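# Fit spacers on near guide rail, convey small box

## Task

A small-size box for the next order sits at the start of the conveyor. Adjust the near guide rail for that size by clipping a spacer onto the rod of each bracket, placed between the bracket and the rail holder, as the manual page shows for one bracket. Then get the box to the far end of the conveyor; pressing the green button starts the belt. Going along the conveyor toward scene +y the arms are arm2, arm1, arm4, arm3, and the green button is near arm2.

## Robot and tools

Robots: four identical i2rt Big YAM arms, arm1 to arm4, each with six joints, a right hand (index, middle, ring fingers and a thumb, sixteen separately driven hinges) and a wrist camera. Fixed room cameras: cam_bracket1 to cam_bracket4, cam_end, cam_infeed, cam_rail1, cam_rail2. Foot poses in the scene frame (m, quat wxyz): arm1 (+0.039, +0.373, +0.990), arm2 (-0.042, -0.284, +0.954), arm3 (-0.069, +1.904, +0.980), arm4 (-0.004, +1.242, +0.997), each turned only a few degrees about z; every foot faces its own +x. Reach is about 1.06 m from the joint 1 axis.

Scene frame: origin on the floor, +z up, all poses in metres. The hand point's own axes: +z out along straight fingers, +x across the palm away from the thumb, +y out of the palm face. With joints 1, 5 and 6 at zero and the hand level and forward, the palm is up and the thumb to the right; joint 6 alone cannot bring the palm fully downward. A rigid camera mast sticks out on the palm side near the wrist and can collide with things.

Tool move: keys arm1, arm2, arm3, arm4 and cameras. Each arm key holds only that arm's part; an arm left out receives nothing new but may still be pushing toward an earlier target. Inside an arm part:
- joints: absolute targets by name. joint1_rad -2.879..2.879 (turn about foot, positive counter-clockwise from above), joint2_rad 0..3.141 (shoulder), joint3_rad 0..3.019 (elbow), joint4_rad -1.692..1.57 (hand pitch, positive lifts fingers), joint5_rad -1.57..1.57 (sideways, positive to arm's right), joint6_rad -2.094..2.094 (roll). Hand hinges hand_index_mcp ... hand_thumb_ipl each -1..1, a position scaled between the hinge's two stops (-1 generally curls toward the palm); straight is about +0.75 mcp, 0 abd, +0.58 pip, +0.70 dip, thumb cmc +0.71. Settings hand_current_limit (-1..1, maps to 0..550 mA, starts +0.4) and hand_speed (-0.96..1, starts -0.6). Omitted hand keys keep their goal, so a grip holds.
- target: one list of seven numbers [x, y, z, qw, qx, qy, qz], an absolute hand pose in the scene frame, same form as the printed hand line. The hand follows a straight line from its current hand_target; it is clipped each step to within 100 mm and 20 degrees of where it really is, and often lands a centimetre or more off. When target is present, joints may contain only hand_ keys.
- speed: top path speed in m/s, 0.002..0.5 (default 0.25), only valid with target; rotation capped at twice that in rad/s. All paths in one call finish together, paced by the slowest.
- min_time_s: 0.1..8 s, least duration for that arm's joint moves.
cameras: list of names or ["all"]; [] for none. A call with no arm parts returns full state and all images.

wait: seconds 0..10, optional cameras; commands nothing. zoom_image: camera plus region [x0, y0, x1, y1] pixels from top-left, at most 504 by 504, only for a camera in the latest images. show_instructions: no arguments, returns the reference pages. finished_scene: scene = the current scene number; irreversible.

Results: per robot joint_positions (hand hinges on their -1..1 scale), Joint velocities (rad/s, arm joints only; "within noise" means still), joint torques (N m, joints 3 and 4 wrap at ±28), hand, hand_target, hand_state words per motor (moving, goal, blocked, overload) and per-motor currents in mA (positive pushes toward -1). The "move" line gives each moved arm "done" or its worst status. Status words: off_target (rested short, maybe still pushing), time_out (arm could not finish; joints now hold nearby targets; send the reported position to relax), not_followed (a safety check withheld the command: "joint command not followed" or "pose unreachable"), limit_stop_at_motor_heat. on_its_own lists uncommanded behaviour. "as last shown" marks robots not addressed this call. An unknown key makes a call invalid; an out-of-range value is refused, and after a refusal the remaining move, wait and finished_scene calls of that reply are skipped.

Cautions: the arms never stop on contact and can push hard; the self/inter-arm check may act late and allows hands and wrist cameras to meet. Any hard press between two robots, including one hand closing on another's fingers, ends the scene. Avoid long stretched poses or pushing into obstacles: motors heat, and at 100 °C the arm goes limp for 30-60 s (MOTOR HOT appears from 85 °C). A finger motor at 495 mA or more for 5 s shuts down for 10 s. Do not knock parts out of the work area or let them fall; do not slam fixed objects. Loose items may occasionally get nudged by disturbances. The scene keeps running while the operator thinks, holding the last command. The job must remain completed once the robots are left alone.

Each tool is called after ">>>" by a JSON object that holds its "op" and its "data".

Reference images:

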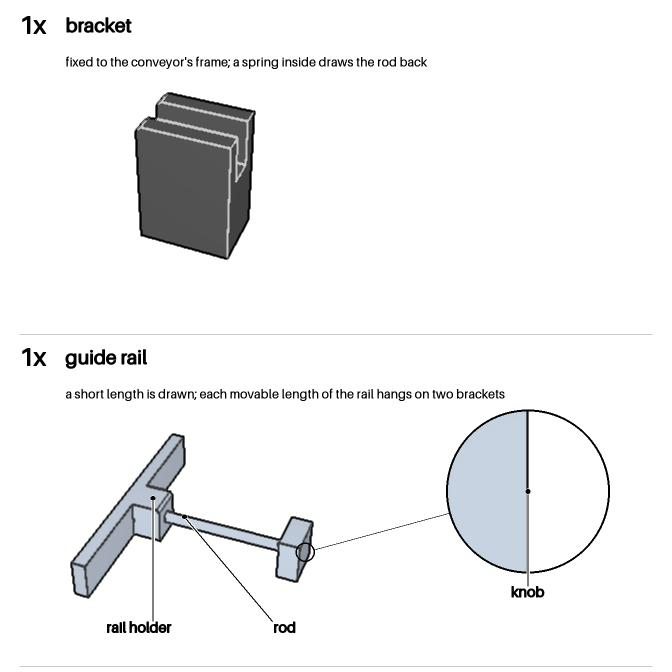

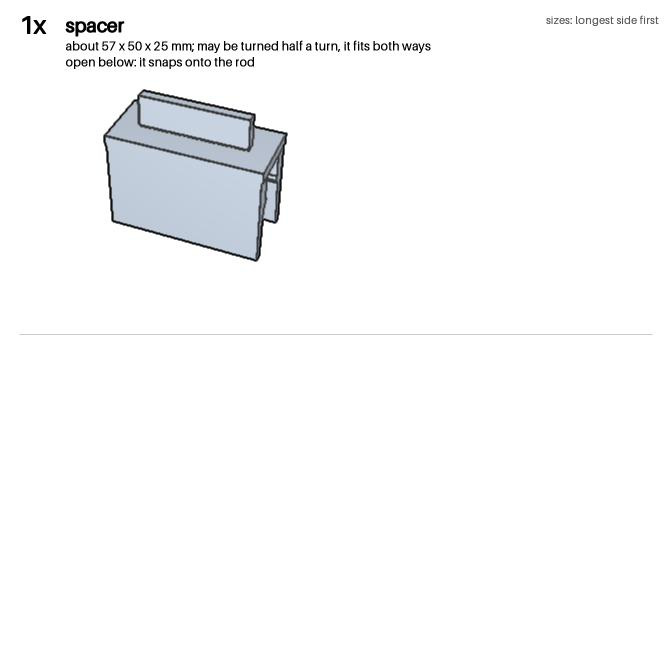

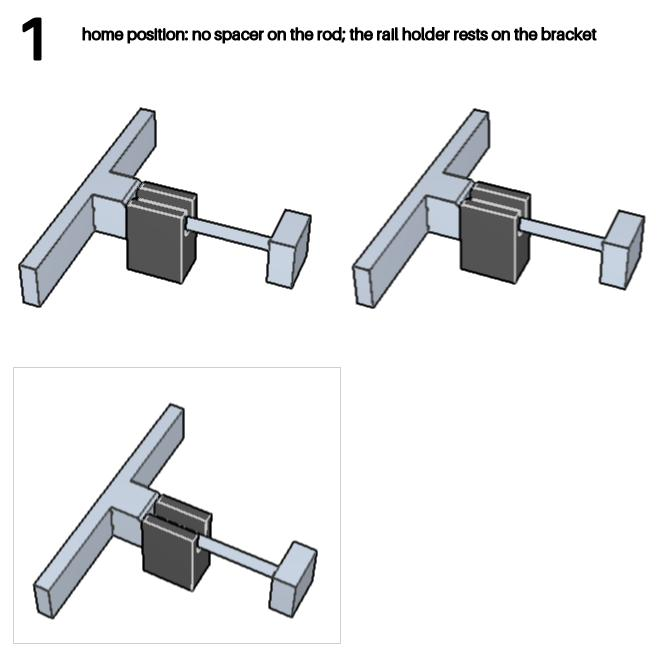

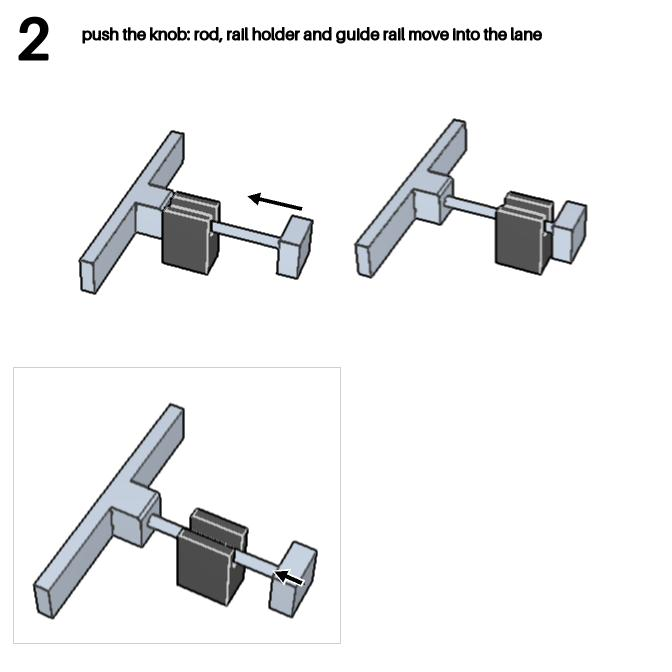

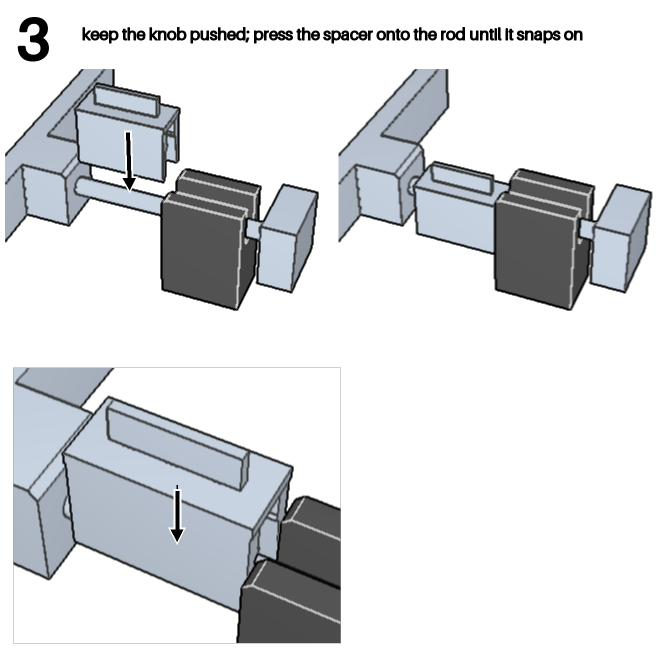

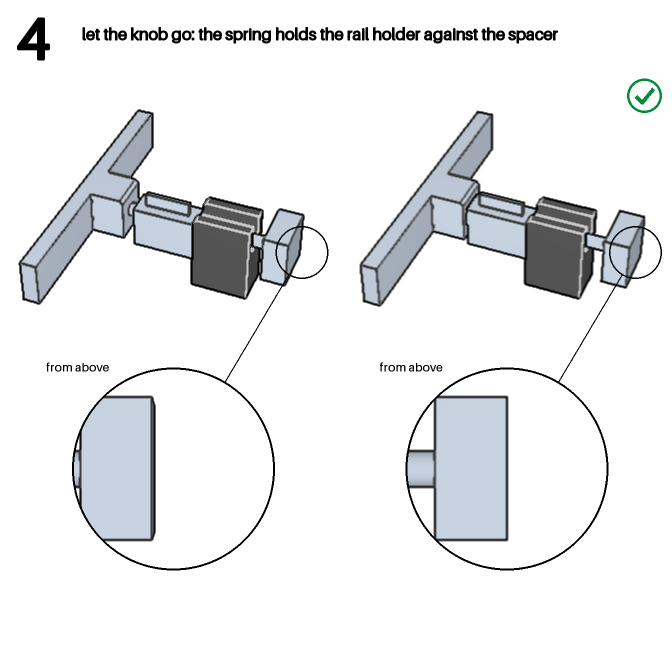

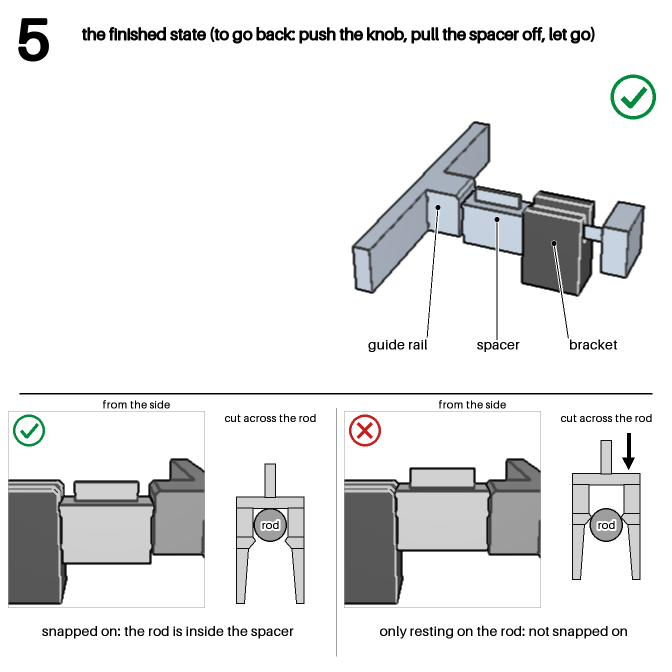

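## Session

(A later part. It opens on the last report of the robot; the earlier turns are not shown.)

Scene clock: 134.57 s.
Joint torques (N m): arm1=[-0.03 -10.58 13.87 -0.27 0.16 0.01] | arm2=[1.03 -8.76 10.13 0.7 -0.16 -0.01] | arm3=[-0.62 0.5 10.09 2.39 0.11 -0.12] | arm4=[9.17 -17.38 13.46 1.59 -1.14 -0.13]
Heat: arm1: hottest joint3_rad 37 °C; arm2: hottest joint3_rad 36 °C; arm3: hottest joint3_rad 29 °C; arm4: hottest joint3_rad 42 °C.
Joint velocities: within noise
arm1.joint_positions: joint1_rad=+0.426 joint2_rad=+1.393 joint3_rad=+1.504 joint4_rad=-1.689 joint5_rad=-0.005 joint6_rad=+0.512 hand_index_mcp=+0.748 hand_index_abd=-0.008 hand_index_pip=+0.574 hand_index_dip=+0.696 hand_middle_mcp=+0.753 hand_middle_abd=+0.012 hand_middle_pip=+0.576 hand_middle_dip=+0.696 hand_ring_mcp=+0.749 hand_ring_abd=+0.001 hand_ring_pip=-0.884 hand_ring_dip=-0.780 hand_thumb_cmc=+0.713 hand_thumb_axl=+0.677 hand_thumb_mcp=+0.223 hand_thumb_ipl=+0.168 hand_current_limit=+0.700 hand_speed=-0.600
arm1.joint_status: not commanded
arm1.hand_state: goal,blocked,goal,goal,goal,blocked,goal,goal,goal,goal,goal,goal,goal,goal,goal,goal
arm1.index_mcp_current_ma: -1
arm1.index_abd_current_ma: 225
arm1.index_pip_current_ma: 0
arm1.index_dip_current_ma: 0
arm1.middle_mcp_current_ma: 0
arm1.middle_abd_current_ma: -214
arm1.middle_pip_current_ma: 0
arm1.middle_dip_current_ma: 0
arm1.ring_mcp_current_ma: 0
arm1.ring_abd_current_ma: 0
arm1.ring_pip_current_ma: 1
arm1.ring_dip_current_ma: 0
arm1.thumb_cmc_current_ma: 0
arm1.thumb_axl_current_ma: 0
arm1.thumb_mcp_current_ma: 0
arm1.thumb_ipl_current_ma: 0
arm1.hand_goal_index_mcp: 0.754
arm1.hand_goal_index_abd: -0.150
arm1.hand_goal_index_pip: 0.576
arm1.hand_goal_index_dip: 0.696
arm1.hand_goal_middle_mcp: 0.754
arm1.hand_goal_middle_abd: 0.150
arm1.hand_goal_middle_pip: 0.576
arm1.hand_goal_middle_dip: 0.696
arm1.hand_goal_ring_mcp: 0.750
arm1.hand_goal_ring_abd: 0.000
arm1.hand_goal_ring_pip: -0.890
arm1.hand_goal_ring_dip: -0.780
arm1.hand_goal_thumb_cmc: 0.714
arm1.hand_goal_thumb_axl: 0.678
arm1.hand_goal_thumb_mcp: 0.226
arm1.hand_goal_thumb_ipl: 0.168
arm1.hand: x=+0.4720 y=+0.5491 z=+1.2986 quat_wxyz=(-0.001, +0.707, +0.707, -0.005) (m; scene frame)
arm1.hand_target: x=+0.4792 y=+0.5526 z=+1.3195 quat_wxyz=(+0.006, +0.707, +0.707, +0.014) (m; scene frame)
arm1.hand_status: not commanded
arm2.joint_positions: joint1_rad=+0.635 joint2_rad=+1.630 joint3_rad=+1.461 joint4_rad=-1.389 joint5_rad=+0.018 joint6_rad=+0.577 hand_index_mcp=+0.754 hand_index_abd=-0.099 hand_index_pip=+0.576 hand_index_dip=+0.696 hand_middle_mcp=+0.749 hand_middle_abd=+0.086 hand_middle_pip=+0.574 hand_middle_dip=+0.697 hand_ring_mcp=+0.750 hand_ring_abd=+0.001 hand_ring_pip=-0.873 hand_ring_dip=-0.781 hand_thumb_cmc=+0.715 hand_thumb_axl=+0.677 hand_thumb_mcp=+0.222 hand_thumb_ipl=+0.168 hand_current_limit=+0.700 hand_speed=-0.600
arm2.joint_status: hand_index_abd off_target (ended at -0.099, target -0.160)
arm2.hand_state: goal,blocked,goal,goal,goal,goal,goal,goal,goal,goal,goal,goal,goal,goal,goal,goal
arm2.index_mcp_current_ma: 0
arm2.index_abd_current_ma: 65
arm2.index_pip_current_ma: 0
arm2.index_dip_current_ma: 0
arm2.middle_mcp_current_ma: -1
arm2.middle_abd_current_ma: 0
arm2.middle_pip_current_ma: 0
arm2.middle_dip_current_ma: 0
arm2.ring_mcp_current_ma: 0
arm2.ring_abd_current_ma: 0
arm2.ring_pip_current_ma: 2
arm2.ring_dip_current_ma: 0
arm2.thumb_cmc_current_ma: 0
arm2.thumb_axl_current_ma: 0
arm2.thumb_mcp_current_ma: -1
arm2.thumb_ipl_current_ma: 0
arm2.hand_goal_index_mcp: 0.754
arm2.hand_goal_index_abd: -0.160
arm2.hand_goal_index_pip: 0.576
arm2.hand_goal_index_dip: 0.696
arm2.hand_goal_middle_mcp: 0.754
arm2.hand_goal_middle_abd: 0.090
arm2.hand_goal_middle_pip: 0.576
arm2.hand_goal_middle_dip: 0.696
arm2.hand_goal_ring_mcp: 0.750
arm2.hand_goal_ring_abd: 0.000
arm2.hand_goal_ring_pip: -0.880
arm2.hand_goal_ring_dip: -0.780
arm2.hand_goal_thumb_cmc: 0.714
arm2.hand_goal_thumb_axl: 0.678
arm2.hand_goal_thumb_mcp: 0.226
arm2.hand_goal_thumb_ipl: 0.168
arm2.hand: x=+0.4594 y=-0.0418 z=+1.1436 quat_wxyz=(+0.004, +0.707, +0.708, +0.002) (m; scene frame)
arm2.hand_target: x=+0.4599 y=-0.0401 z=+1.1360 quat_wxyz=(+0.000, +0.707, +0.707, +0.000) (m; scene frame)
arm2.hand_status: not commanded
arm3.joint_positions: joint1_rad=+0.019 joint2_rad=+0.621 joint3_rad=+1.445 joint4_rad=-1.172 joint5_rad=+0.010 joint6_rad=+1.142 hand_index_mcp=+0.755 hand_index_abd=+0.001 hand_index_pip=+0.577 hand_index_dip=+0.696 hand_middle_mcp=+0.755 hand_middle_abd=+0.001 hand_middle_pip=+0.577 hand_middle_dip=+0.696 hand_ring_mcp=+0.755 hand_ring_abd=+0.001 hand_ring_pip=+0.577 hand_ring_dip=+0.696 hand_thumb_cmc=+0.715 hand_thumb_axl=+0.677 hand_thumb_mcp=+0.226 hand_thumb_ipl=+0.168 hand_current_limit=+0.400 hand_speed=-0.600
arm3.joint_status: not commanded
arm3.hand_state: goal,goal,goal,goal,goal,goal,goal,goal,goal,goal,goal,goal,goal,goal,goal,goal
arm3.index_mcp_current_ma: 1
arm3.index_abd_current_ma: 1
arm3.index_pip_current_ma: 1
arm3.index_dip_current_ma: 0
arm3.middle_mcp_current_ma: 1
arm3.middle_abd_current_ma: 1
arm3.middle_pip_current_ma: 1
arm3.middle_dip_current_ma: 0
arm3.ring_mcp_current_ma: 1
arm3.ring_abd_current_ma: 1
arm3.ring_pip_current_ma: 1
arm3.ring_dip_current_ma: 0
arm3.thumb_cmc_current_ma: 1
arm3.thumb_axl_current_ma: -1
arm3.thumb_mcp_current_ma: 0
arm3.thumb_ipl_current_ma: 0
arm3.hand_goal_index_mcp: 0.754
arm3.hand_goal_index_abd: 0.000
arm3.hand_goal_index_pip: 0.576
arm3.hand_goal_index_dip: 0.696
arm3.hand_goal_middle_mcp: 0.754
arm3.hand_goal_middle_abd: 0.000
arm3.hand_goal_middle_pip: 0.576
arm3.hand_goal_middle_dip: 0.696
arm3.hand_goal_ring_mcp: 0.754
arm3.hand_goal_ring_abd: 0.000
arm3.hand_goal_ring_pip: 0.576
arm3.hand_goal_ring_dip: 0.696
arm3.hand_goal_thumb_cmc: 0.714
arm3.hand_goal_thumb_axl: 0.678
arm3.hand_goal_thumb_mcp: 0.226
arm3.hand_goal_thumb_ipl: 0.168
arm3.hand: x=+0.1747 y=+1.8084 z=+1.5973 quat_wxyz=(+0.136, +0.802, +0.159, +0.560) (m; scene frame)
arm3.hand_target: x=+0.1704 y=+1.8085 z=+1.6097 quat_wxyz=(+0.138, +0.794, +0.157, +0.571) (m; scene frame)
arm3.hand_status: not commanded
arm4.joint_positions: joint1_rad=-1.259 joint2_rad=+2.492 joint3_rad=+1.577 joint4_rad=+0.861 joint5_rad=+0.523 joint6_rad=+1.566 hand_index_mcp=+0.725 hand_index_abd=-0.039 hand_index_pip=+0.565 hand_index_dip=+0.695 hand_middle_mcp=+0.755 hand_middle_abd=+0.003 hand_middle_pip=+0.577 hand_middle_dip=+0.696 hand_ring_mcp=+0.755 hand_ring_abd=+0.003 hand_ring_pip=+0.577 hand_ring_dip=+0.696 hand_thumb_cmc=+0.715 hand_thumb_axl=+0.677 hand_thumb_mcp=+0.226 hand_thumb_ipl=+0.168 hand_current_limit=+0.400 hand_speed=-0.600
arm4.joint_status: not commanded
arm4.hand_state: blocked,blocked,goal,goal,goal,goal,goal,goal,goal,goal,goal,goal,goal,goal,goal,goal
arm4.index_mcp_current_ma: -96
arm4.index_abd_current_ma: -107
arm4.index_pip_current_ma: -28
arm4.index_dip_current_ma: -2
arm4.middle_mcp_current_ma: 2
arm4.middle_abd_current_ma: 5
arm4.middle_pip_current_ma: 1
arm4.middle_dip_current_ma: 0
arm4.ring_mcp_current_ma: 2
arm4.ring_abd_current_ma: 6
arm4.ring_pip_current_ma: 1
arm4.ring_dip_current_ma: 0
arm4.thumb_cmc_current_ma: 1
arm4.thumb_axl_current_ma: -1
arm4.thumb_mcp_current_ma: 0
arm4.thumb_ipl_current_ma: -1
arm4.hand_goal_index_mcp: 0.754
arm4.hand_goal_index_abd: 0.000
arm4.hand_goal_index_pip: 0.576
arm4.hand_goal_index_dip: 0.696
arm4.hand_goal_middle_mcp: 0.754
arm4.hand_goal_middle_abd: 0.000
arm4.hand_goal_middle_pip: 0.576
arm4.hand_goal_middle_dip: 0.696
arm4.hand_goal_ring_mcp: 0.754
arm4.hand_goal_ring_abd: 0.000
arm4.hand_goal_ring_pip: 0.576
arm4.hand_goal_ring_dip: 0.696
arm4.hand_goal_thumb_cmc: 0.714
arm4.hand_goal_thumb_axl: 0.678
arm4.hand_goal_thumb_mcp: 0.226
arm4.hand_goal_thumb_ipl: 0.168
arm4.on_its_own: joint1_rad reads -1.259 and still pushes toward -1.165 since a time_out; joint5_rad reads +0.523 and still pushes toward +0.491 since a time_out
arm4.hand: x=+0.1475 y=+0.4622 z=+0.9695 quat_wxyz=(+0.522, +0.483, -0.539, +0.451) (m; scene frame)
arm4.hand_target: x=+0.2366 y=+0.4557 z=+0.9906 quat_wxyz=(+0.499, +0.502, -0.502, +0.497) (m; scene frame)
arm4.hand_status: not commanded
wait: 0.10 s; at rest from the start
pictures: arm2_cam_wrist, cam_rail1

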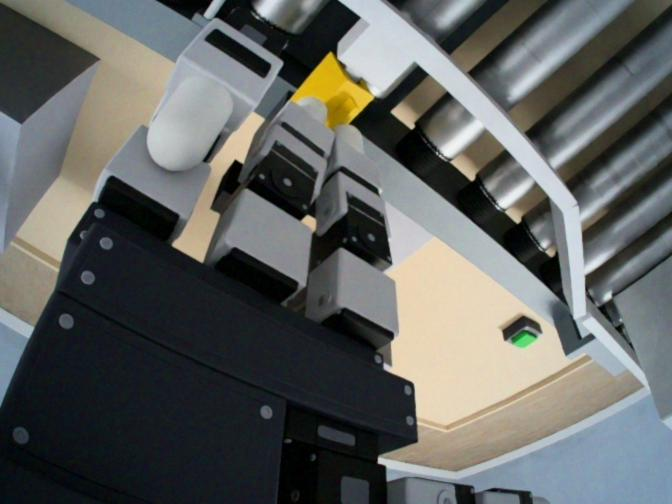

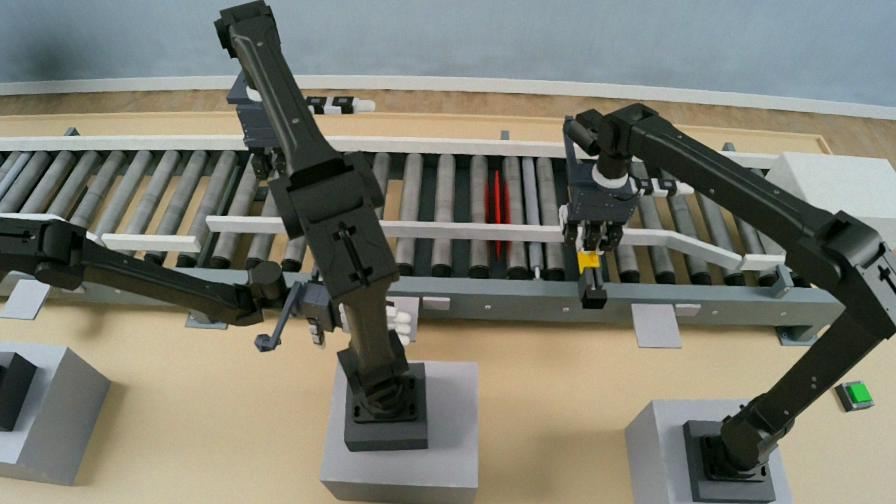

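>>> {"op": "move", "data": {"arm2": {"joints":{"hand_index_abd":-0.24}}, "cameras": ["cam_bracket2"]}}

>>> {"op": "zoom_image", "data": {"camera": "cam_bracket2", "region": [300, 80, 600, 380]}}

Scene clock: 135.13 s.
Joint torques (N m): arm1=[-0.15 -10.7 13.86 -0.29 0.15 0.04] | arm2=[1.32 -8.88 10.39 0.7 -0.28 0] | arm3=[-0.67 0.56 10.1 2.4 0.1 -0.13] | arm4=[9.23 -17.32 13.44 1.62 -1.15 -0.14]
Heat: arm1: hottest joint3_rad 37 °C; arm2: hottest joint3_rad 36 °C; arm3: hottest joint3_rad 29 °C; arm4: hottest joint3_rad 42 °C.
move: arm2 off_target
Joint velocities: within noise
arm1, arm3, arm4: as last shown
arm2.joint_positions: joint1_rad=+0.635 joint2_rad=+1.630 joint3_rad=+1.461 joint4_rad=-1.389 joint5_rad=+0.020 joint6_rad=+0.577 hand_index_mcp=+0.755 hand_index_abd=-0.121 hand_index_pip=+0.576 hand_index_dip=+0.696 hand_middle_mcp=+0.750 hand_middle_abd=+0.074 hand_middle_pip=+0.574 hand_middle_dip=+0.697 hand_ring_mcp=+0.750 hand_ring_abd=+0.001 hand_ring_pip=-0.873 hand_ring_dip=-0.781 hand_thumb_cmc=+0.715 hand_thumb_axl=+0.677 hand_thumb_mcp=+0.222 hand_thumb_ipl=+0.168 hand_current_limit=+0.700 hand_speed=-0.600
arm2.joint_status: hand_index_abd off_target (ended at -0.121, target -0.240)
arm2.hand_state: goal,blocked,goal,goal,goal,goal,goal,goal,goal,goal,goal,goal,goal,goal,goal,goal
arm2.index_mcp_current_ma: 0
arm2.index_abd_current_ma: 209
arm2.index_pip_current_ma: 0
arm2.index_dip_current_ma: 0
arm2.middle_mcp_current_ma: -1
arm2.middle_abd_current_ma: -6
arm2.middle_pip_current_ma: 0
arm2.middle_dip_current_ma: 0
arm2.ring_mcp_current_ma: 0
arm2.ring_abd_current_ma: 0
arm2.ring_pip_current_ma: 2
arm2.ring_dip_current_ma: 0
arm2.thumb_cmc_current_ma: 0
arm2.thumb_axl_current_ma: 0
arm2.thumb_mcp_current_ma: -1
arm2.thumb_ipl_current_ma: 0
arm2.hand_goal_index_mcp: 0.754
arm2.hand_goal_index_abd: -0.240
arm2.hand_goal_index_pip: 0.576
arm2.hand_goal_index_dip: 0.696
arm2.hand_goal_middle_mcp: 0.754
arm2.hand_goal_middle_abd: 0.090
arm2.hand_goal_middle_pip: 0.576
arm2.hand_goal_middle_dip: 0.696
arm2.hand_goal_ring_mcp: 0.750
arm2.hand_goal_ring_abd: 0.000
arm2.hand_goal_ring_pip: -0.880
arm2.hand_goal_ring_dip: -0.780
arm2.hand_goal_thumb_cmc: 0.714
arm2.hand_goal_thumb_axl: 0.678
arm2.hand_goal_thumb_mcp: 0.226
arm2.hand_goal_thumb_ipl: 0.168
arm2.hand: x=+0.4595 y=-0.0421 z=+1.1437 quat_wxyz=(+0.005, +0.707, +0.708, +0.002) (m; scene frame)
arm2.hand_target: x=+0.4599 y=-0.0401 z=+1.1360 quat_wxyz=(+0.000, +0.707, +0.707, +0.000) (m; scene frame)
arm2.hand_status: not commanded
arm4.on_its_own: joint1_rad reads -1.259 and still pushes toward -1.165 since a time_out; joint5_rad reads +0.523 and still pushes toward +0.491 since a time_out
pictures: cam_bracket2

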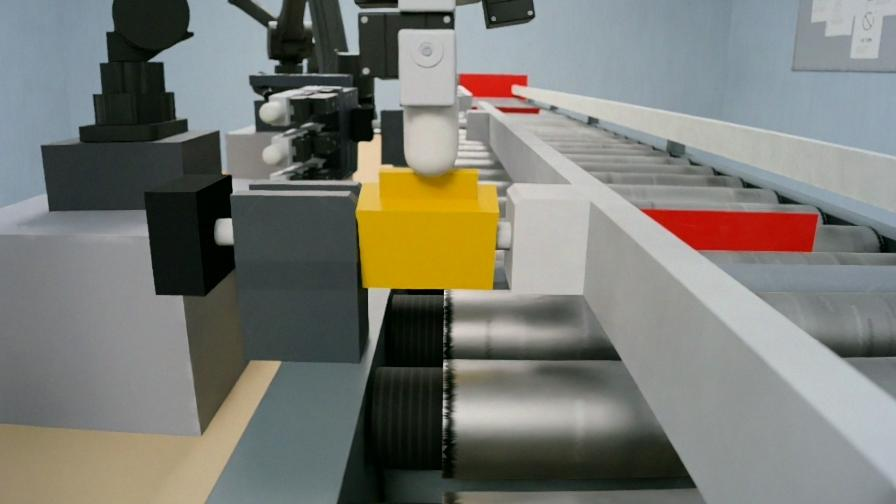

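Scaled by 1.680 from the camera's 896x504 image, which has a finer 1280x720 frame.

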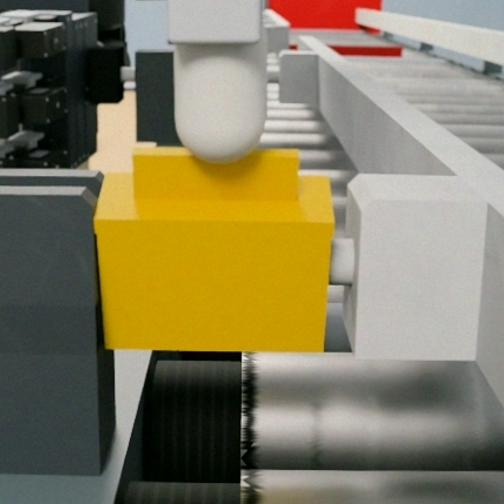

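>>> {"op": "wait", "data": {"seconds": 0, "cameras": ["arm2_cam_wrist"]}}

>>> {"op": "zoom_image", "data": {"camera": "arm2_cam_wrist", "region": [280, 30, 400, 150]}}

Scene clock: 135.57 s.
Joint torques (N m): arm1=[-0.09 -10.46 13.72 -0.28 0.15 0] | arm2=[0.5 -9.93 10.39 0.43 -0.22 -0.02] | arm3=[-0.67 0.56 10.1 2.39 0.11 -0.13] | arm4=[9.17 -17.38 13.45 1.59 -1.15 -0.15]
Heat: arm1: hottest joint3_rad 37 °C; arm2: hottest joint3_rad 36 °C; arm3: hottest joint3_rad 29 °C; arm4: hottest joint3_rad 42 °C.
Joint velocities: within noise
arm1.joint_positions: joint1_rad=+0.426 joint2_rad=+1.393 joint3_rad=+1.504 joint4_rad=-1.689 joint5_rad=-0.005 joint6_rad=+0.512 hand_index_mcp=+0.748 hand_index_abd=-0.008 hand_index_pip=+0.574 hand_index_dip=+0.696 hand_middle_mcp=+0.753 hand_middle_abd=+0.012 hand_middle_pip=+0.576 hand_middle_dip=+0.696 hand_ring_mcp=+0.749 hand_ring_abd=+0.001 hand_ring_pip=-0.884 hand_ring_dip=-0.780 hand_thumb_cmc=+0.713 hand_thumb_axl=+0.677 hand_thumb_mcp=+0.223 hand_thumb_ipl=+0.168 hand_current_limit=+0.700 hand_speed=-0.600
arm1.joint_status: not commanded
arm1.hand_state: goal,blocked,goal,goal,goal,blocked,goal,goal,goal,goal,goal,goal,goal,goal,goal,goal
arm1.index_mcp_current_ma: -1
arm1.index_abd_current_ma: 225
arm1.index_pip_current_ma: 0
arm1.index_dip_current_ma: 0
arm1.middle_mcp_current_ma: 0
arm1.middle_abd_current_ma: -214
arm1.middle_pip_current_ma: 0
arm1.middle_dip_current_ma: 0
arm1.ring_mcp_current_ma: 0
arm1.ring_abd_current_ma: 0
arm1.ring_pip_current_ma: 1
arm1.ring_dip_current_ma: 0
arm1.thumb_cmc_current_ma: 0
arm1.thumb_axl_current_ma: 0
arm1.thumb_mcp_current_ma: 0
arm1.thumb_ipl_current_ma: 0
arm1.hand_goal_index_mcp: 0.754
arm1.hand_goal_index_abd: -0.150
arm1.hand_goal_index_pip: 0.576
arm1.hand_goal_index_dip: 0.696
arm1.hand_goal_middle_mcp: 0.754
arm1.hand_goal_middle_abd: 0.150
arm1.hand_goal_middle_pip: 0.576
arm1.hand_goal_middle_dip: 0.696
arm1.hand_goal_ring_mcp: 0.750
arm1.hand_goal_ring_abd: 0.000
arm1.hand_goal_ring_pip: -0.890
arm1.hand_goal_ring_dip: -0.780
arm1.hand_goal_thumb_cmc: 0.714
arm1.hand_goal_thumb_axl: 0.678
arm1.hand_goal_thumb_mcp: 0.226
arm1.hand_goal_thumb_ipl: 0.168
arm1.hand: x=+0.4720 y=+0.5491 z=+1.2986 quat_wxyz=(-0.001, +0.707, +0.707, -0.005) (m; scene frame)
arm1.hand_target: x=+0.4792 y=+0.5526 z=+1.3195 quat_wxyz=(+0.006, +0.707, +0.707, +0.014) (m; scene frame)
arm1.hand_status: not commanded
arm2.joint_positions: joint1_rad=+0.635 joint2_rad=+1.630 joint3_rad=+1.461 joint4_rad=-1.389 joint5_rad=+0.020 joint6_rad=+0.577 hand_index_mcp=+0.755 hand_index_abd=-0.121 hand_index_pip=+0.576 hand_index_dip=+0.696 hand_middle_mcp=+0.750 hand_middle_abd=+0.074 hand_middle_pip=+0.574 hand_middle_dip=+0.697 hand_ring_mcp=+0.750 hand_ring_abd=+0.001 hand_ring_pip=-0.873 hand_ring_dip=-0.781 hand_thumb_cmc=+0.715 hand_thumb_axl=+0.677 hand_thumb_mcp=+0.222 hand_thumb_ipl=+0.168 hand_current_limit=+0.700 hand_speed=-0.600
arm2.joint_status: hand_index_abd off_target (ended at -0.121, target -0.240)
arm2.hand_state: goal,blocked,goal,goal,goal,goal,goal,goal,goal,goal,goal,goal,goal,goal,goal,goal
arm2.index_mcp_current_ma: 0
arm2.index_abd_current_ma: 209
arm2.index_pip_current_ma: 0
arm2.index_dip_current_ma: 0
arm2.middle_mcp_current_ma: -1
arm2.middle_abd_current_ma: -6
arm2.middle_pip_current_ma: 0
arm2.middle_dip_current_ma: 0
arm2.ring_mcp_current_ma: 0
arm2.ring_abd_current_ma: 0
arm2.ring_pip_current_ma: 2
arm2.ring_dip_current_ma: 0
arm2.thumb_cmc_current_ma: 0
arm2.thumb_axl_current_ma: 0
arm2.thumb_mcp_current_ma: -1
arm2.thumb_ipl_current_ma: 0
arm2.hand_goal_index_mcp: 0.754
arm2.hand_goal_index_abd: -0.240
arm2.hand_goal_index_pip: 0.576
arm2.hand_goal_index_dip: 0.696
arm2.hand_goal_middle_mcp: 0.754
arm2.hand_goal_middle_abd: 0.090
arm2.hand_goal_middle_pip: 0.576
arm2.hand_goal_middle_dip: 0.696
arm2.hand_goal_ring_mcp: 0.750
arm2.hand_goal_ring_abd: 0.000
arm2.hand_goal_ring_pip: -0.880
arm2.hand_goal_ring_dip: -0.780
arm2.hand_goal_thumb_cmc: 0.714
arm2.hand_goal_thumb_axl: 0.678
arm2.hand_goal_thumb_mcp: 0.226
arm2.hand_goal_thumb_ipl: 0.168
arm2.hand: x=+0.4595 y=-0.0421 z=+1.1437 quat_wxyz=(+0.005, +0.707, +0.708, +0.002) (m; scene frame)
arm2.hand_target: x=+0.4599 y=-0.0401 z=+1.1360 quat_wxyz=(+0.000, +0.707, +0.707, +0.000) (m; scene frame)
arm2.hand_status: not commanded
arm3.joint_positions: joint1_rad=+0.019 joint2_rad=+0.621 joint3_rad=+1.445 joint4_rad=-1.172 joint5_rad=+0.010 joint6_rad=+1.142 hand_index_mcp=+0.755 hand_index_abd=+0.001 hand_index_pip=+0.577 hand_index_dip=+0.696 hand_middle_mcp=+0.755 hand_middle_abd=+0.001 hand_middle_pip=+0.577 hand_middle_dip=+0.696 hand_ring_mcp=+0.755 hand_ring_abd=+0.001 hand_ring_pip=+0.577 hand_ring_dip=+0.696 hand_thumb_cmc=+0.715 hand_thumb_axl=+0.677 hand_thumb_mcp=+0.226 hand_thumb_ipl=+0.168 hand_current_limit=+0.400 hand_speed=-0.600
arm3.joint_status: not commanded
arm3.hand_state: goal,goal,goal,goal,goal,goal,goal,goal,goal,goal,goal,goal,goal,goal,goal,goal
arm3.index_mcp_current_ma: 1
arm3.index_abd_current_ma: 1
arm3.index_pip_current_ma: 1
arm3.index_dip_current_ma: 0
arm3.middle_mcp_current_ma: 1
arm3.middle_abd_current_ma: 1
arm3.middle_pip_current_ma: 1
arm3.middle_dip_current_ma: 0
arm3.ring_mcp_current_ma: 1
arm3.ring_abd_current_ma: 1
arm3.ring_pip_current_ma: 1
arm3.ring_dip_current_ma: 0
arm3.thumb_cmc_current_ma: 1
arm3.thumb_axl_current_ma: -1
arm3.thumb_mcp_current_ma: 0
arm3.thumb_ipl_current_ma: 0
arm3.hand_goal_index_mcp: 0.754
arm3.hand_goal_index_abd: 0.000
arm3.hand_goal_index_pip: 0.576
arm3.hand_goal_index_dip: 0.696
arm3.hand_goal_middle_mcp: 0.754
arm3.hand_goal_middle_abd: 0.000
arm3.hand_goal_middle_pip: 0.576
arm3.hand_goal_middle_dip: 0.696
arm3.hand_goal_ring_mcp: 0.754
arm3.hand_goal_ring_abd: 0.000
arm3.hand_goal_ring_pip: 0.576
arm3.hand_goal_ring_dip: 0.696
arm3.hand_goal_thumb_cmc: 0.714
arm3.hand_goal_thumb_axl: 0.678
arm3.hand_goal_thumb_mcp: 0.226
arm3.hand_goal_thumb_ipl: 0.168
arm3.hand: x=+0.1747 y=+1.8084 z=+1.5973 quat_wxyz=(+0.136, +0.802, +0.159, +0.560) (m; scene frame)
arm3.hand_target: x=+0.1704 y=+1.8085 z=+1.6097 quat_wxyz=(+0.138, +0.794, +0.157, +0.571) (m; scene frame)
arm3.hand_status: not commanded
arm4.joint_positions: joint1_rad=-1.259 joint2_rad=+2.492 joint3_rad=+1.577 joint4_rad=+0.861 joint5_rad=+0.523 joint6_rad=+1.566 hand_index_mcp=+0.725 hand_index_abd=-0.039 hand_index_pip=+0.565 hand_index_dip=+0.695 hand_middle_mcp=+0.755 hand_middle_abd=+0.003 hand_middle_pip=+0.577 hand_middle_dip=+0.696 hand_ring_mcp=+0.755 hand_ring_abd=+0.003 hand_ring_pip=+0.577 hand_ring_dip=+0.696 hand_thumb_cmc=+0.715 hand_thumb_axl=+0.677 hand_thumb_mcp=+0.226 hand_thumb_ipl=+0.168 hand_current_limit=+0.400 hand_speed=-0.600
arm4.joint_status: not commanded
arm4.hand_state: blocked,blocked,goal,goal,goal,goal,goal,goal,goal,goal,goal,goal,goal,goal,goal,goal
arm4.index_mcp_current_ma: -96
arm4.index_abd_current_ma: -107
arm4.index_pip_current_ma: -28
arm4.index_dip_current_ma: -2
arm4.middle_mcp_current_ma: 2
arm4.middle_abd_current_ma: 5
arm4.middle_pip_current_ma: 1
arm4.middle_dip_current_ma: 0
arm4.ring_mcp_current_ma: 2
arm4.ring_abd_current_ma: 6
arm4.ring_pip_current_ma: 1
arm4.ring_dip_current_ma: 0
arm4.thumb_cmc_current_ma: 1
arm4.thumb_axl_current_ma: -1
arm4.thumb_mcp_current_ma: 0
arm4.thumb_ipl_current_ma: -1
arm4.hand_goal_index_mcp: 0.754
arm4.hand_goal_index_abd: 0.000
arm4.hand_goal_index_pip: 0.576
arm4.hand_goal_index_dip: 0.696
arm4.hand_goal_middle_mcp: 0.754
arm4.hand_goal_middle_abd: 0.000
arm4.hand_goal_middle_pip: 0.576
arm4.hand_goal_middle_dip: 0.696
arm4.hand_goal_ring_mcp: 0.754
arm4.hand_goal_ring_abd: 0.000
arm4.hand_goal_ring_pip: 0.576
arm4.hand_goal_ring_dip: 0.696
arm4.hand_goal_thumb_cmc: 0.714
arm4.hand_goal_thumb_axl: 0.678
arm4.hand_goal_thumb_mcp: 0.226
arm4.hand_goal_thumb_ipl: 0.168
arm4.on_its_own: joint1_rad reads -1.259 and still pushes toward -1.165 since a time_out; joint5_rad reads +0.523 and still pushes toward +0.491 since a time_out
arm4.hand: x=+0.1475 y=+0.4622 z=+0.9695 quat_wxyz=(+0.522, +0.483, -0.539, +0.451) (m; scene frame)
arm4.hand_target: x=+0.2366 y=+0.4557 z=+0.9906 quat_wxyz=(+0.499, +0.502, -0.502, +0.497) (m; scene frame)
arm4.hand_status: not commanded
pictures: arm2_cam_wrist

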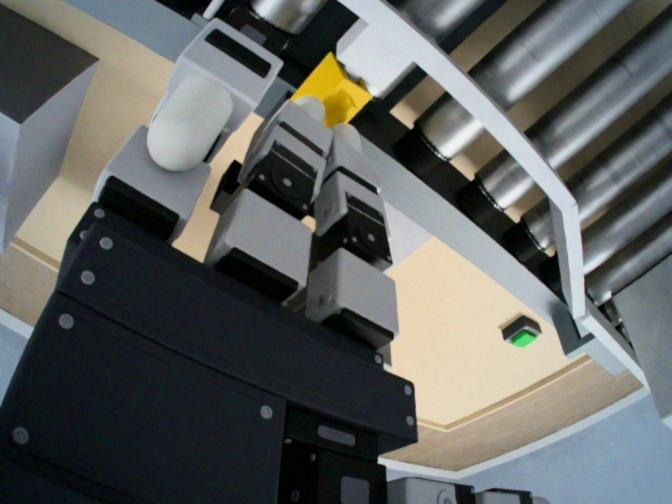

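Scaled by 4.200 from the camera's 672x504 image, which has a finer 960x720 frame.

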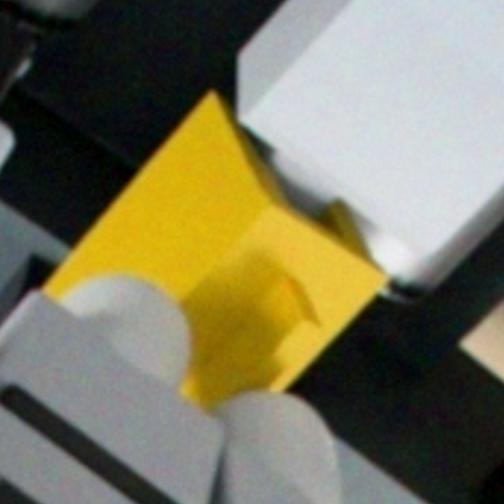

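>>> {"op": "move", "data": {"arm2": {"joints":{"hand_middle_abd":0.02,"hand_index_abd":-0.13}}, "cameras": ["cam_bracket2","arm2_cam_wrist"]}}

>>> {"op": "zoom_image", "data": {"camera": "cam_bracket2", "region": [340, 130, 540, 330]}}

>>> {"op": "zoom_image", "data": {"camera": "arm2_cam_wrist", "region": [280, 30, 400, 150]}}

Scene clock: 136.40 s.
Joint torques (N m): arm1=[0.03 -10.4 13.78 -0.16 0.16 0.01] | arm2=[0.56 -8.64 10 0.53 -0.25 -0.05] | arm3=[-0.62 0.5 10.1 2.39 0.1 -0.12] | arm4=[9.29 -17.26 13.42 1.57 -1.15 -0.13]
Heat: arm1: hottest joint3_rad 37 °C; arm2: hottest joint3_rad 36 °C; arm3: hottest joint3_rad 29 °C; arm4: hottest joint3_rad 42 °C.
move: arm2 done
Joint velocities: within noise
arm1, arm3, arm4: as last shown
arm2.joint_positions: joint1_rad=+0.635 joint2_rad=+1.630 joint3_rad=+1.461 joint4_rad=-1.389 joint5_rad=+0.020 joint6_rad=+0.577 hand_index_mcp=+0.756 hand_index_abd=-0.112 hand_index_pip=+0.577 hand_index_dip=+0.696 hand_middle_mcp=+0.750 hand_middle_abd=+0.023 hand_middle_pip=+0.574 hand_middle_dip=+0.697 hand_ring_mcp=+0.750 hand_ring_abd=+0.001 hand_ring_pip=-0.873 hand_ring_dip=-0.781 hand_thumb_cmc=+0.715 hand_thumb_axl=+0.677 hand_thumb_mcp=+0.222 hand_thumb_ipl=+0.168 hand_current_limit=+0.700 hand_speed=-0.600
arm2.joint_status: all done
arm2.hand_state: goal,goal,goal,goal,goal,goal,goal,goal,goal,goal,goal,goal,goal,goal,goal,goal
arm2.index_mcp_current_ma: 0
arm2.index_abd_current_ma: 8
arm2.index_pip_current_ma: 0
arm2.index_dip_current_ma: 0
arm2.middle_mcp_current_ma: -1
arm2.middle_abd_current_ma: 0
arm2.middle_pip_current_ma: 0
arm2.middle_dip_current_ma: 0
arm2.ring_mcp_current_ma: 0
arm2.ring_abd_current_ma: 0
arm2.ring_pip_current_ma: 2
arm2.ring_dip_current_ma: 0
arm2.thumb_cmc_current_ma: 0
arm2.thumb_axl_current_ma: 0
arm2.thumb_mcp_current_ma: -1
arm2.thumb_ipl_current_ma: 0
arm2.hand_goal_index_mcp: 0.754
arm2.hand_goal_index_abd: -0.130
arm2.hand_goal_index_pip: 0.576
arm2.hand_goal_index_dip: 0.696
arm2.hand_goal_middle_mcp: 0.754
arm2.hand_goal_middle_abd: 0.020
arm2.hand_goal_middle_pip: 0.576
arm2.hand_goal_middle_dip: 0.696
arm2.hand_goal_ring_mcp: 0.750
arm2.hand_goal_ring_abd: 0.000
arm2.hand_goal_ring_pip: -0.880
arm2.hand_goal_ring_dip: -0.780
arm2.hand_goal_thumb_cmc: 0.714
arm2.hand_goal_thumb_axl: 0.678
arm2.hand_goal_thumb_mcp: 0.226
arm2.hand_goal_thumb_ipl: 0.168
arm2.hand: x=+0.4595 y=-0.0421 z=+1.1437 quat_wxyz=(+0.005, +0.707, +0.708, +0.002) (m; scene frame)
arm2.hand_target: x=+0.4599 y=-0.0401 z=+1.1360 quat_wxyz=(+0.000, +0.707, +0.707, +0.000) (m; scene frame)
arm2.hand_status: not commanded
arm4.on_its_own: joint1_rad reads -1.259 and still pushes toward -1.165 since a time_out; joint5_rad reads +0.523 and still pushes toward +0.491 since a time_out
pictures: arm2_cam_wrist, cam_bracket2

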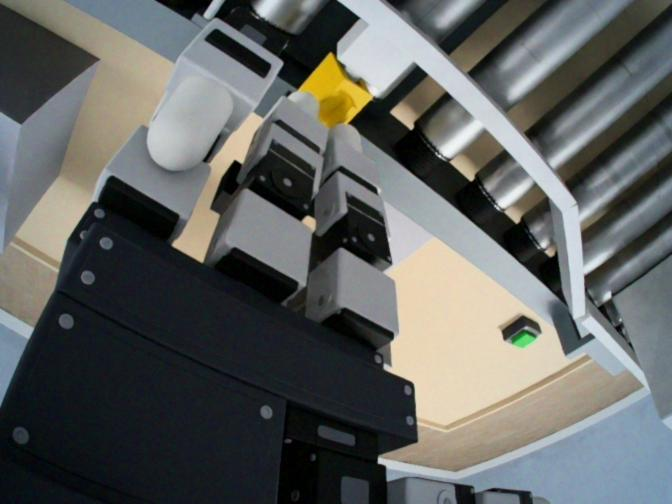

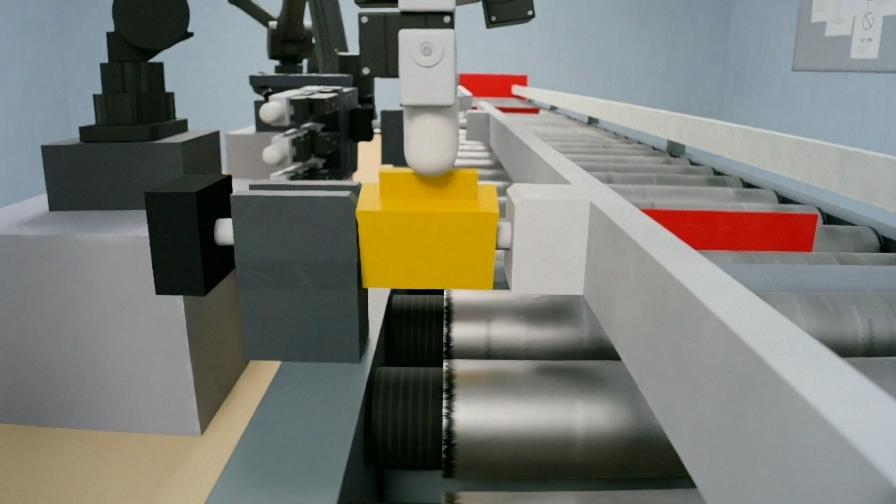

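Scaled by 2.520 from the camera's 896x504 image, which has a finer 1280x720 frame.

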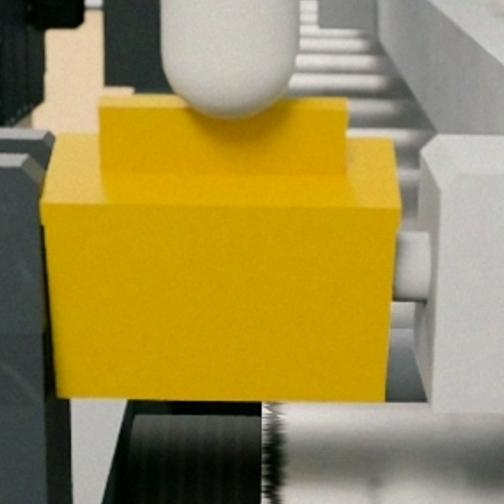

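Scaled by 4.200 from the camera's 672x504 image, which has a finer 960x720 frame.

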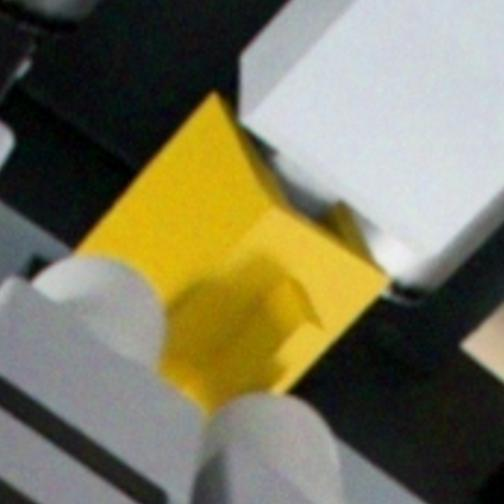

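>>> {"op": "move", "data": {"arm2": {"joints":{"hand_index_abd":-0.2}}, "cameras": ["cam_bracket2","arm2_cam_wrist"]}}

>>> {"op": "zoom_image", "data": {"camera": "cam_bracket2", "region": [340, 130, 540, 330]}}

>>> {"op": "zoom_image", "data": {"camera": "arm2_cam_wrist", "region": [280, 30, 400, 150]}}

Scene clock: 137.00 s.
Joint torques (N m): arm1=[-0.21 -10.52 13.76 -0.31 0.15 0.03] | arm2=[1.85 -8.23 10.24 0.76 -0.31 -0.06] | arm3=[-0.67 0.56 10.1 2.39 0.1 -0.12] | arm4=[9.17 -17.32 13.42 1.57 -1.15 -0.15]
Heat: arm1: hottest joint3_rad 37 °C; arm2: hottest joint3_rad 36 °C; arm3: hottest joint3_rad 29 °C; arm4: hottest joint3_rad 42 °C.
move: arm2 off_target
Joint velocities: within noise
arm1, arm3, arm4: as last shown
arm2.joint_positions: joint1_rad=+0.634 joint2_rad=+1.630 joint3_rad=+1.461 joint4_rad=-1.389 joint5_rad=+0.021 joint6_rad=+0.577 hand_index_mcp=+0.756 hand_index_abd=-0.134 hand_index_pip=+0.577 hand_index_dip=+0.696 hand_middle_mcp=+0.750 hand_middle_abd=+0.023 hand_middle_pip=+0.574 hand_middle_dip=+0.697 hand_ring_mcp=+0.750 hand_ring_abd=+0.001 hand_ring_pip=-0.873 hand_ring_dip=-0.781 hand_thumb_cmc=+0.715 hand_thumb_axl=+0.677 hand_thumb_mcp=+0.222 hand_thumb_ipl=+0.168 hand_current_limit=+0.700 hand_speed=-0.600
arm2.joint_status: hand_index_abd off_target (ended at -0.134, target -0.200)
arm2.hand_state: goal,blocked,goal,goal,goal,goal,goal,goal,goal,goal,goal,goal,goal,goal,goal,goal
arm2.index_mcp_current_ma: 0
arm2.index_abd_current_ma: 73
arm2.index_pip_current_ma: 0
arm2.index_dip_current_ma: 0
arm2.middle_mcp_current_ma: -1
arm2.middle_abd_current_ma: 0
arm2.middle_pip_current_ma: 0
arm2.middle_dip_current_ma: 0
arm2.ring_mcp_current_ma: 0
arm2.ring_abd_current_ma: 0
arm2.ring_pip_current_ma: 2
arm2.ring_dip_current_ma: 0
arm2.thumb_cmc_current_ma: 0
arm2.thumb_axl_current_ma: 0
arm2.thumb_mcp_current_ma: -1
arm2.thumb_ipl_current_ma: 0
arm2.hand_goal_index_mcp: 0.754
arm2.hand_goal_index_abd: -0.200
arm2.hand_goal_index_pip: 0.576
arm2.hand_goal_index_dip: 0.696
arm2.hand_goal_middle_mcp: 0.754
arm2.hand_goal_middle_abd: 0.020
arm2.hand_goal_middle_pip: 0.576
arm2.hand_goal_middle_dip: 0.696
arm2.hand_goal_ring_mcp: 0.750
arm2.hand_goal_ring_abd: 0.000
arm2.hand_goal_ring_pip: -0.880
arm2.hand_goal_ring_dip: -0.780
arm2.hand_goal_thumb_cmc: 0.714
arm2.hand_goal_thumb_axl: 0.678
arm2.hand_goal_thumb_mcp: 0.226
arm2.hand_goal_thumb_ipl: 0.168
arm2.hand: x=+0.4597 y=-0.0424 z=+1.1438 quat_wxyz=(+0.005, +0.707, +0.708, +0.001) (m; scene frame)
arm2.hand_target: x=+0.4599 y=-0.0401 z=+1.1360 quat_wxyz=(+0.000, +0.707, +0.707, +0.000) (m; scene frame)
arm2.hand_status: not commanded
arm4.on_its_own: joint1_rad reads -1.259 and still pushes toward -1.165 since a time_out; joint5_rad reads +0.523 and still pushes toward +0.491 since a time_out
pictures: arm2_cam_wrist, cam_bracket2

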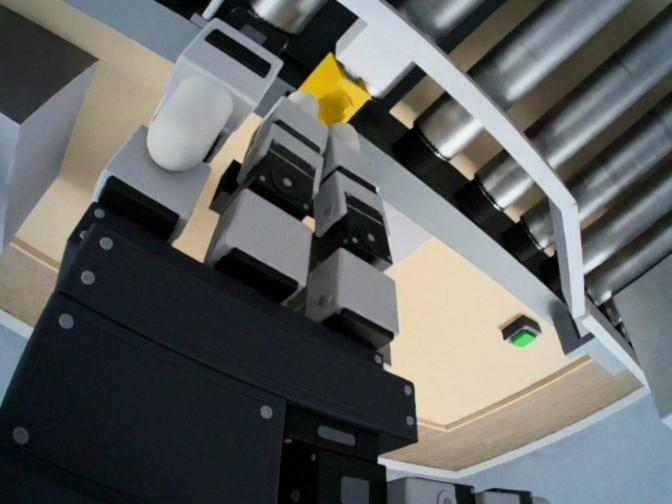

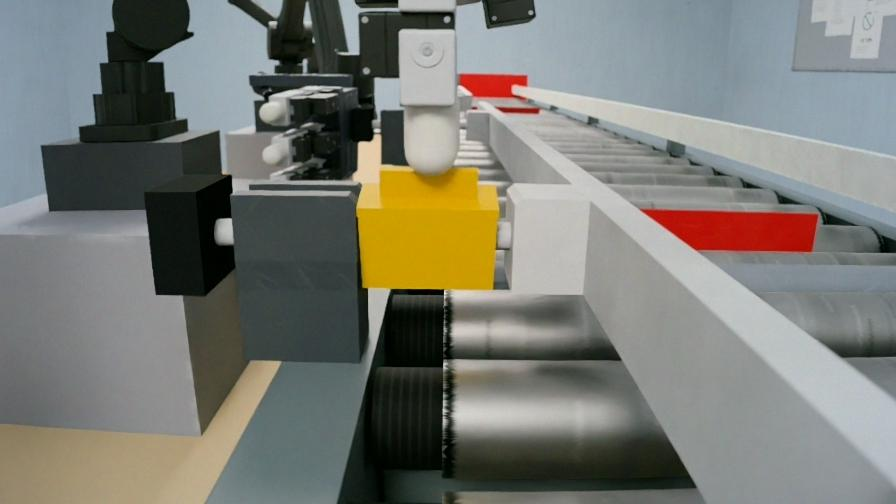

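Scaled by 2.520 from the camera's 896x504 image, which has a finer 1280x720 frame.

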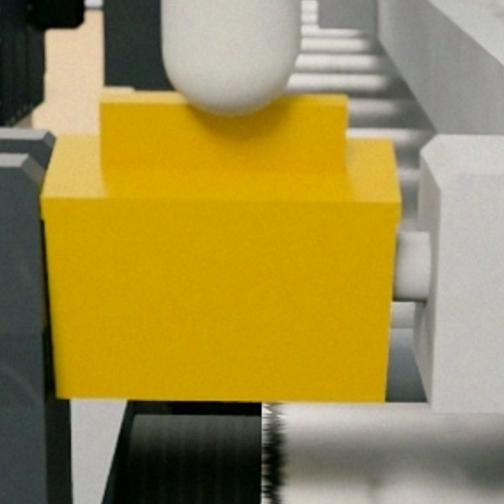

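Scaled by 4.200 from the camera's 672x504 image, which has a finer 960x720 frame.

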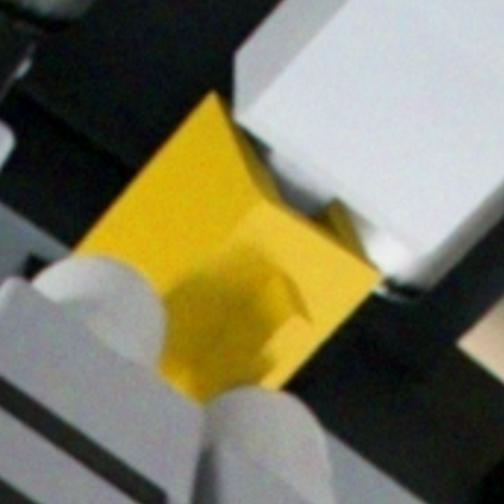

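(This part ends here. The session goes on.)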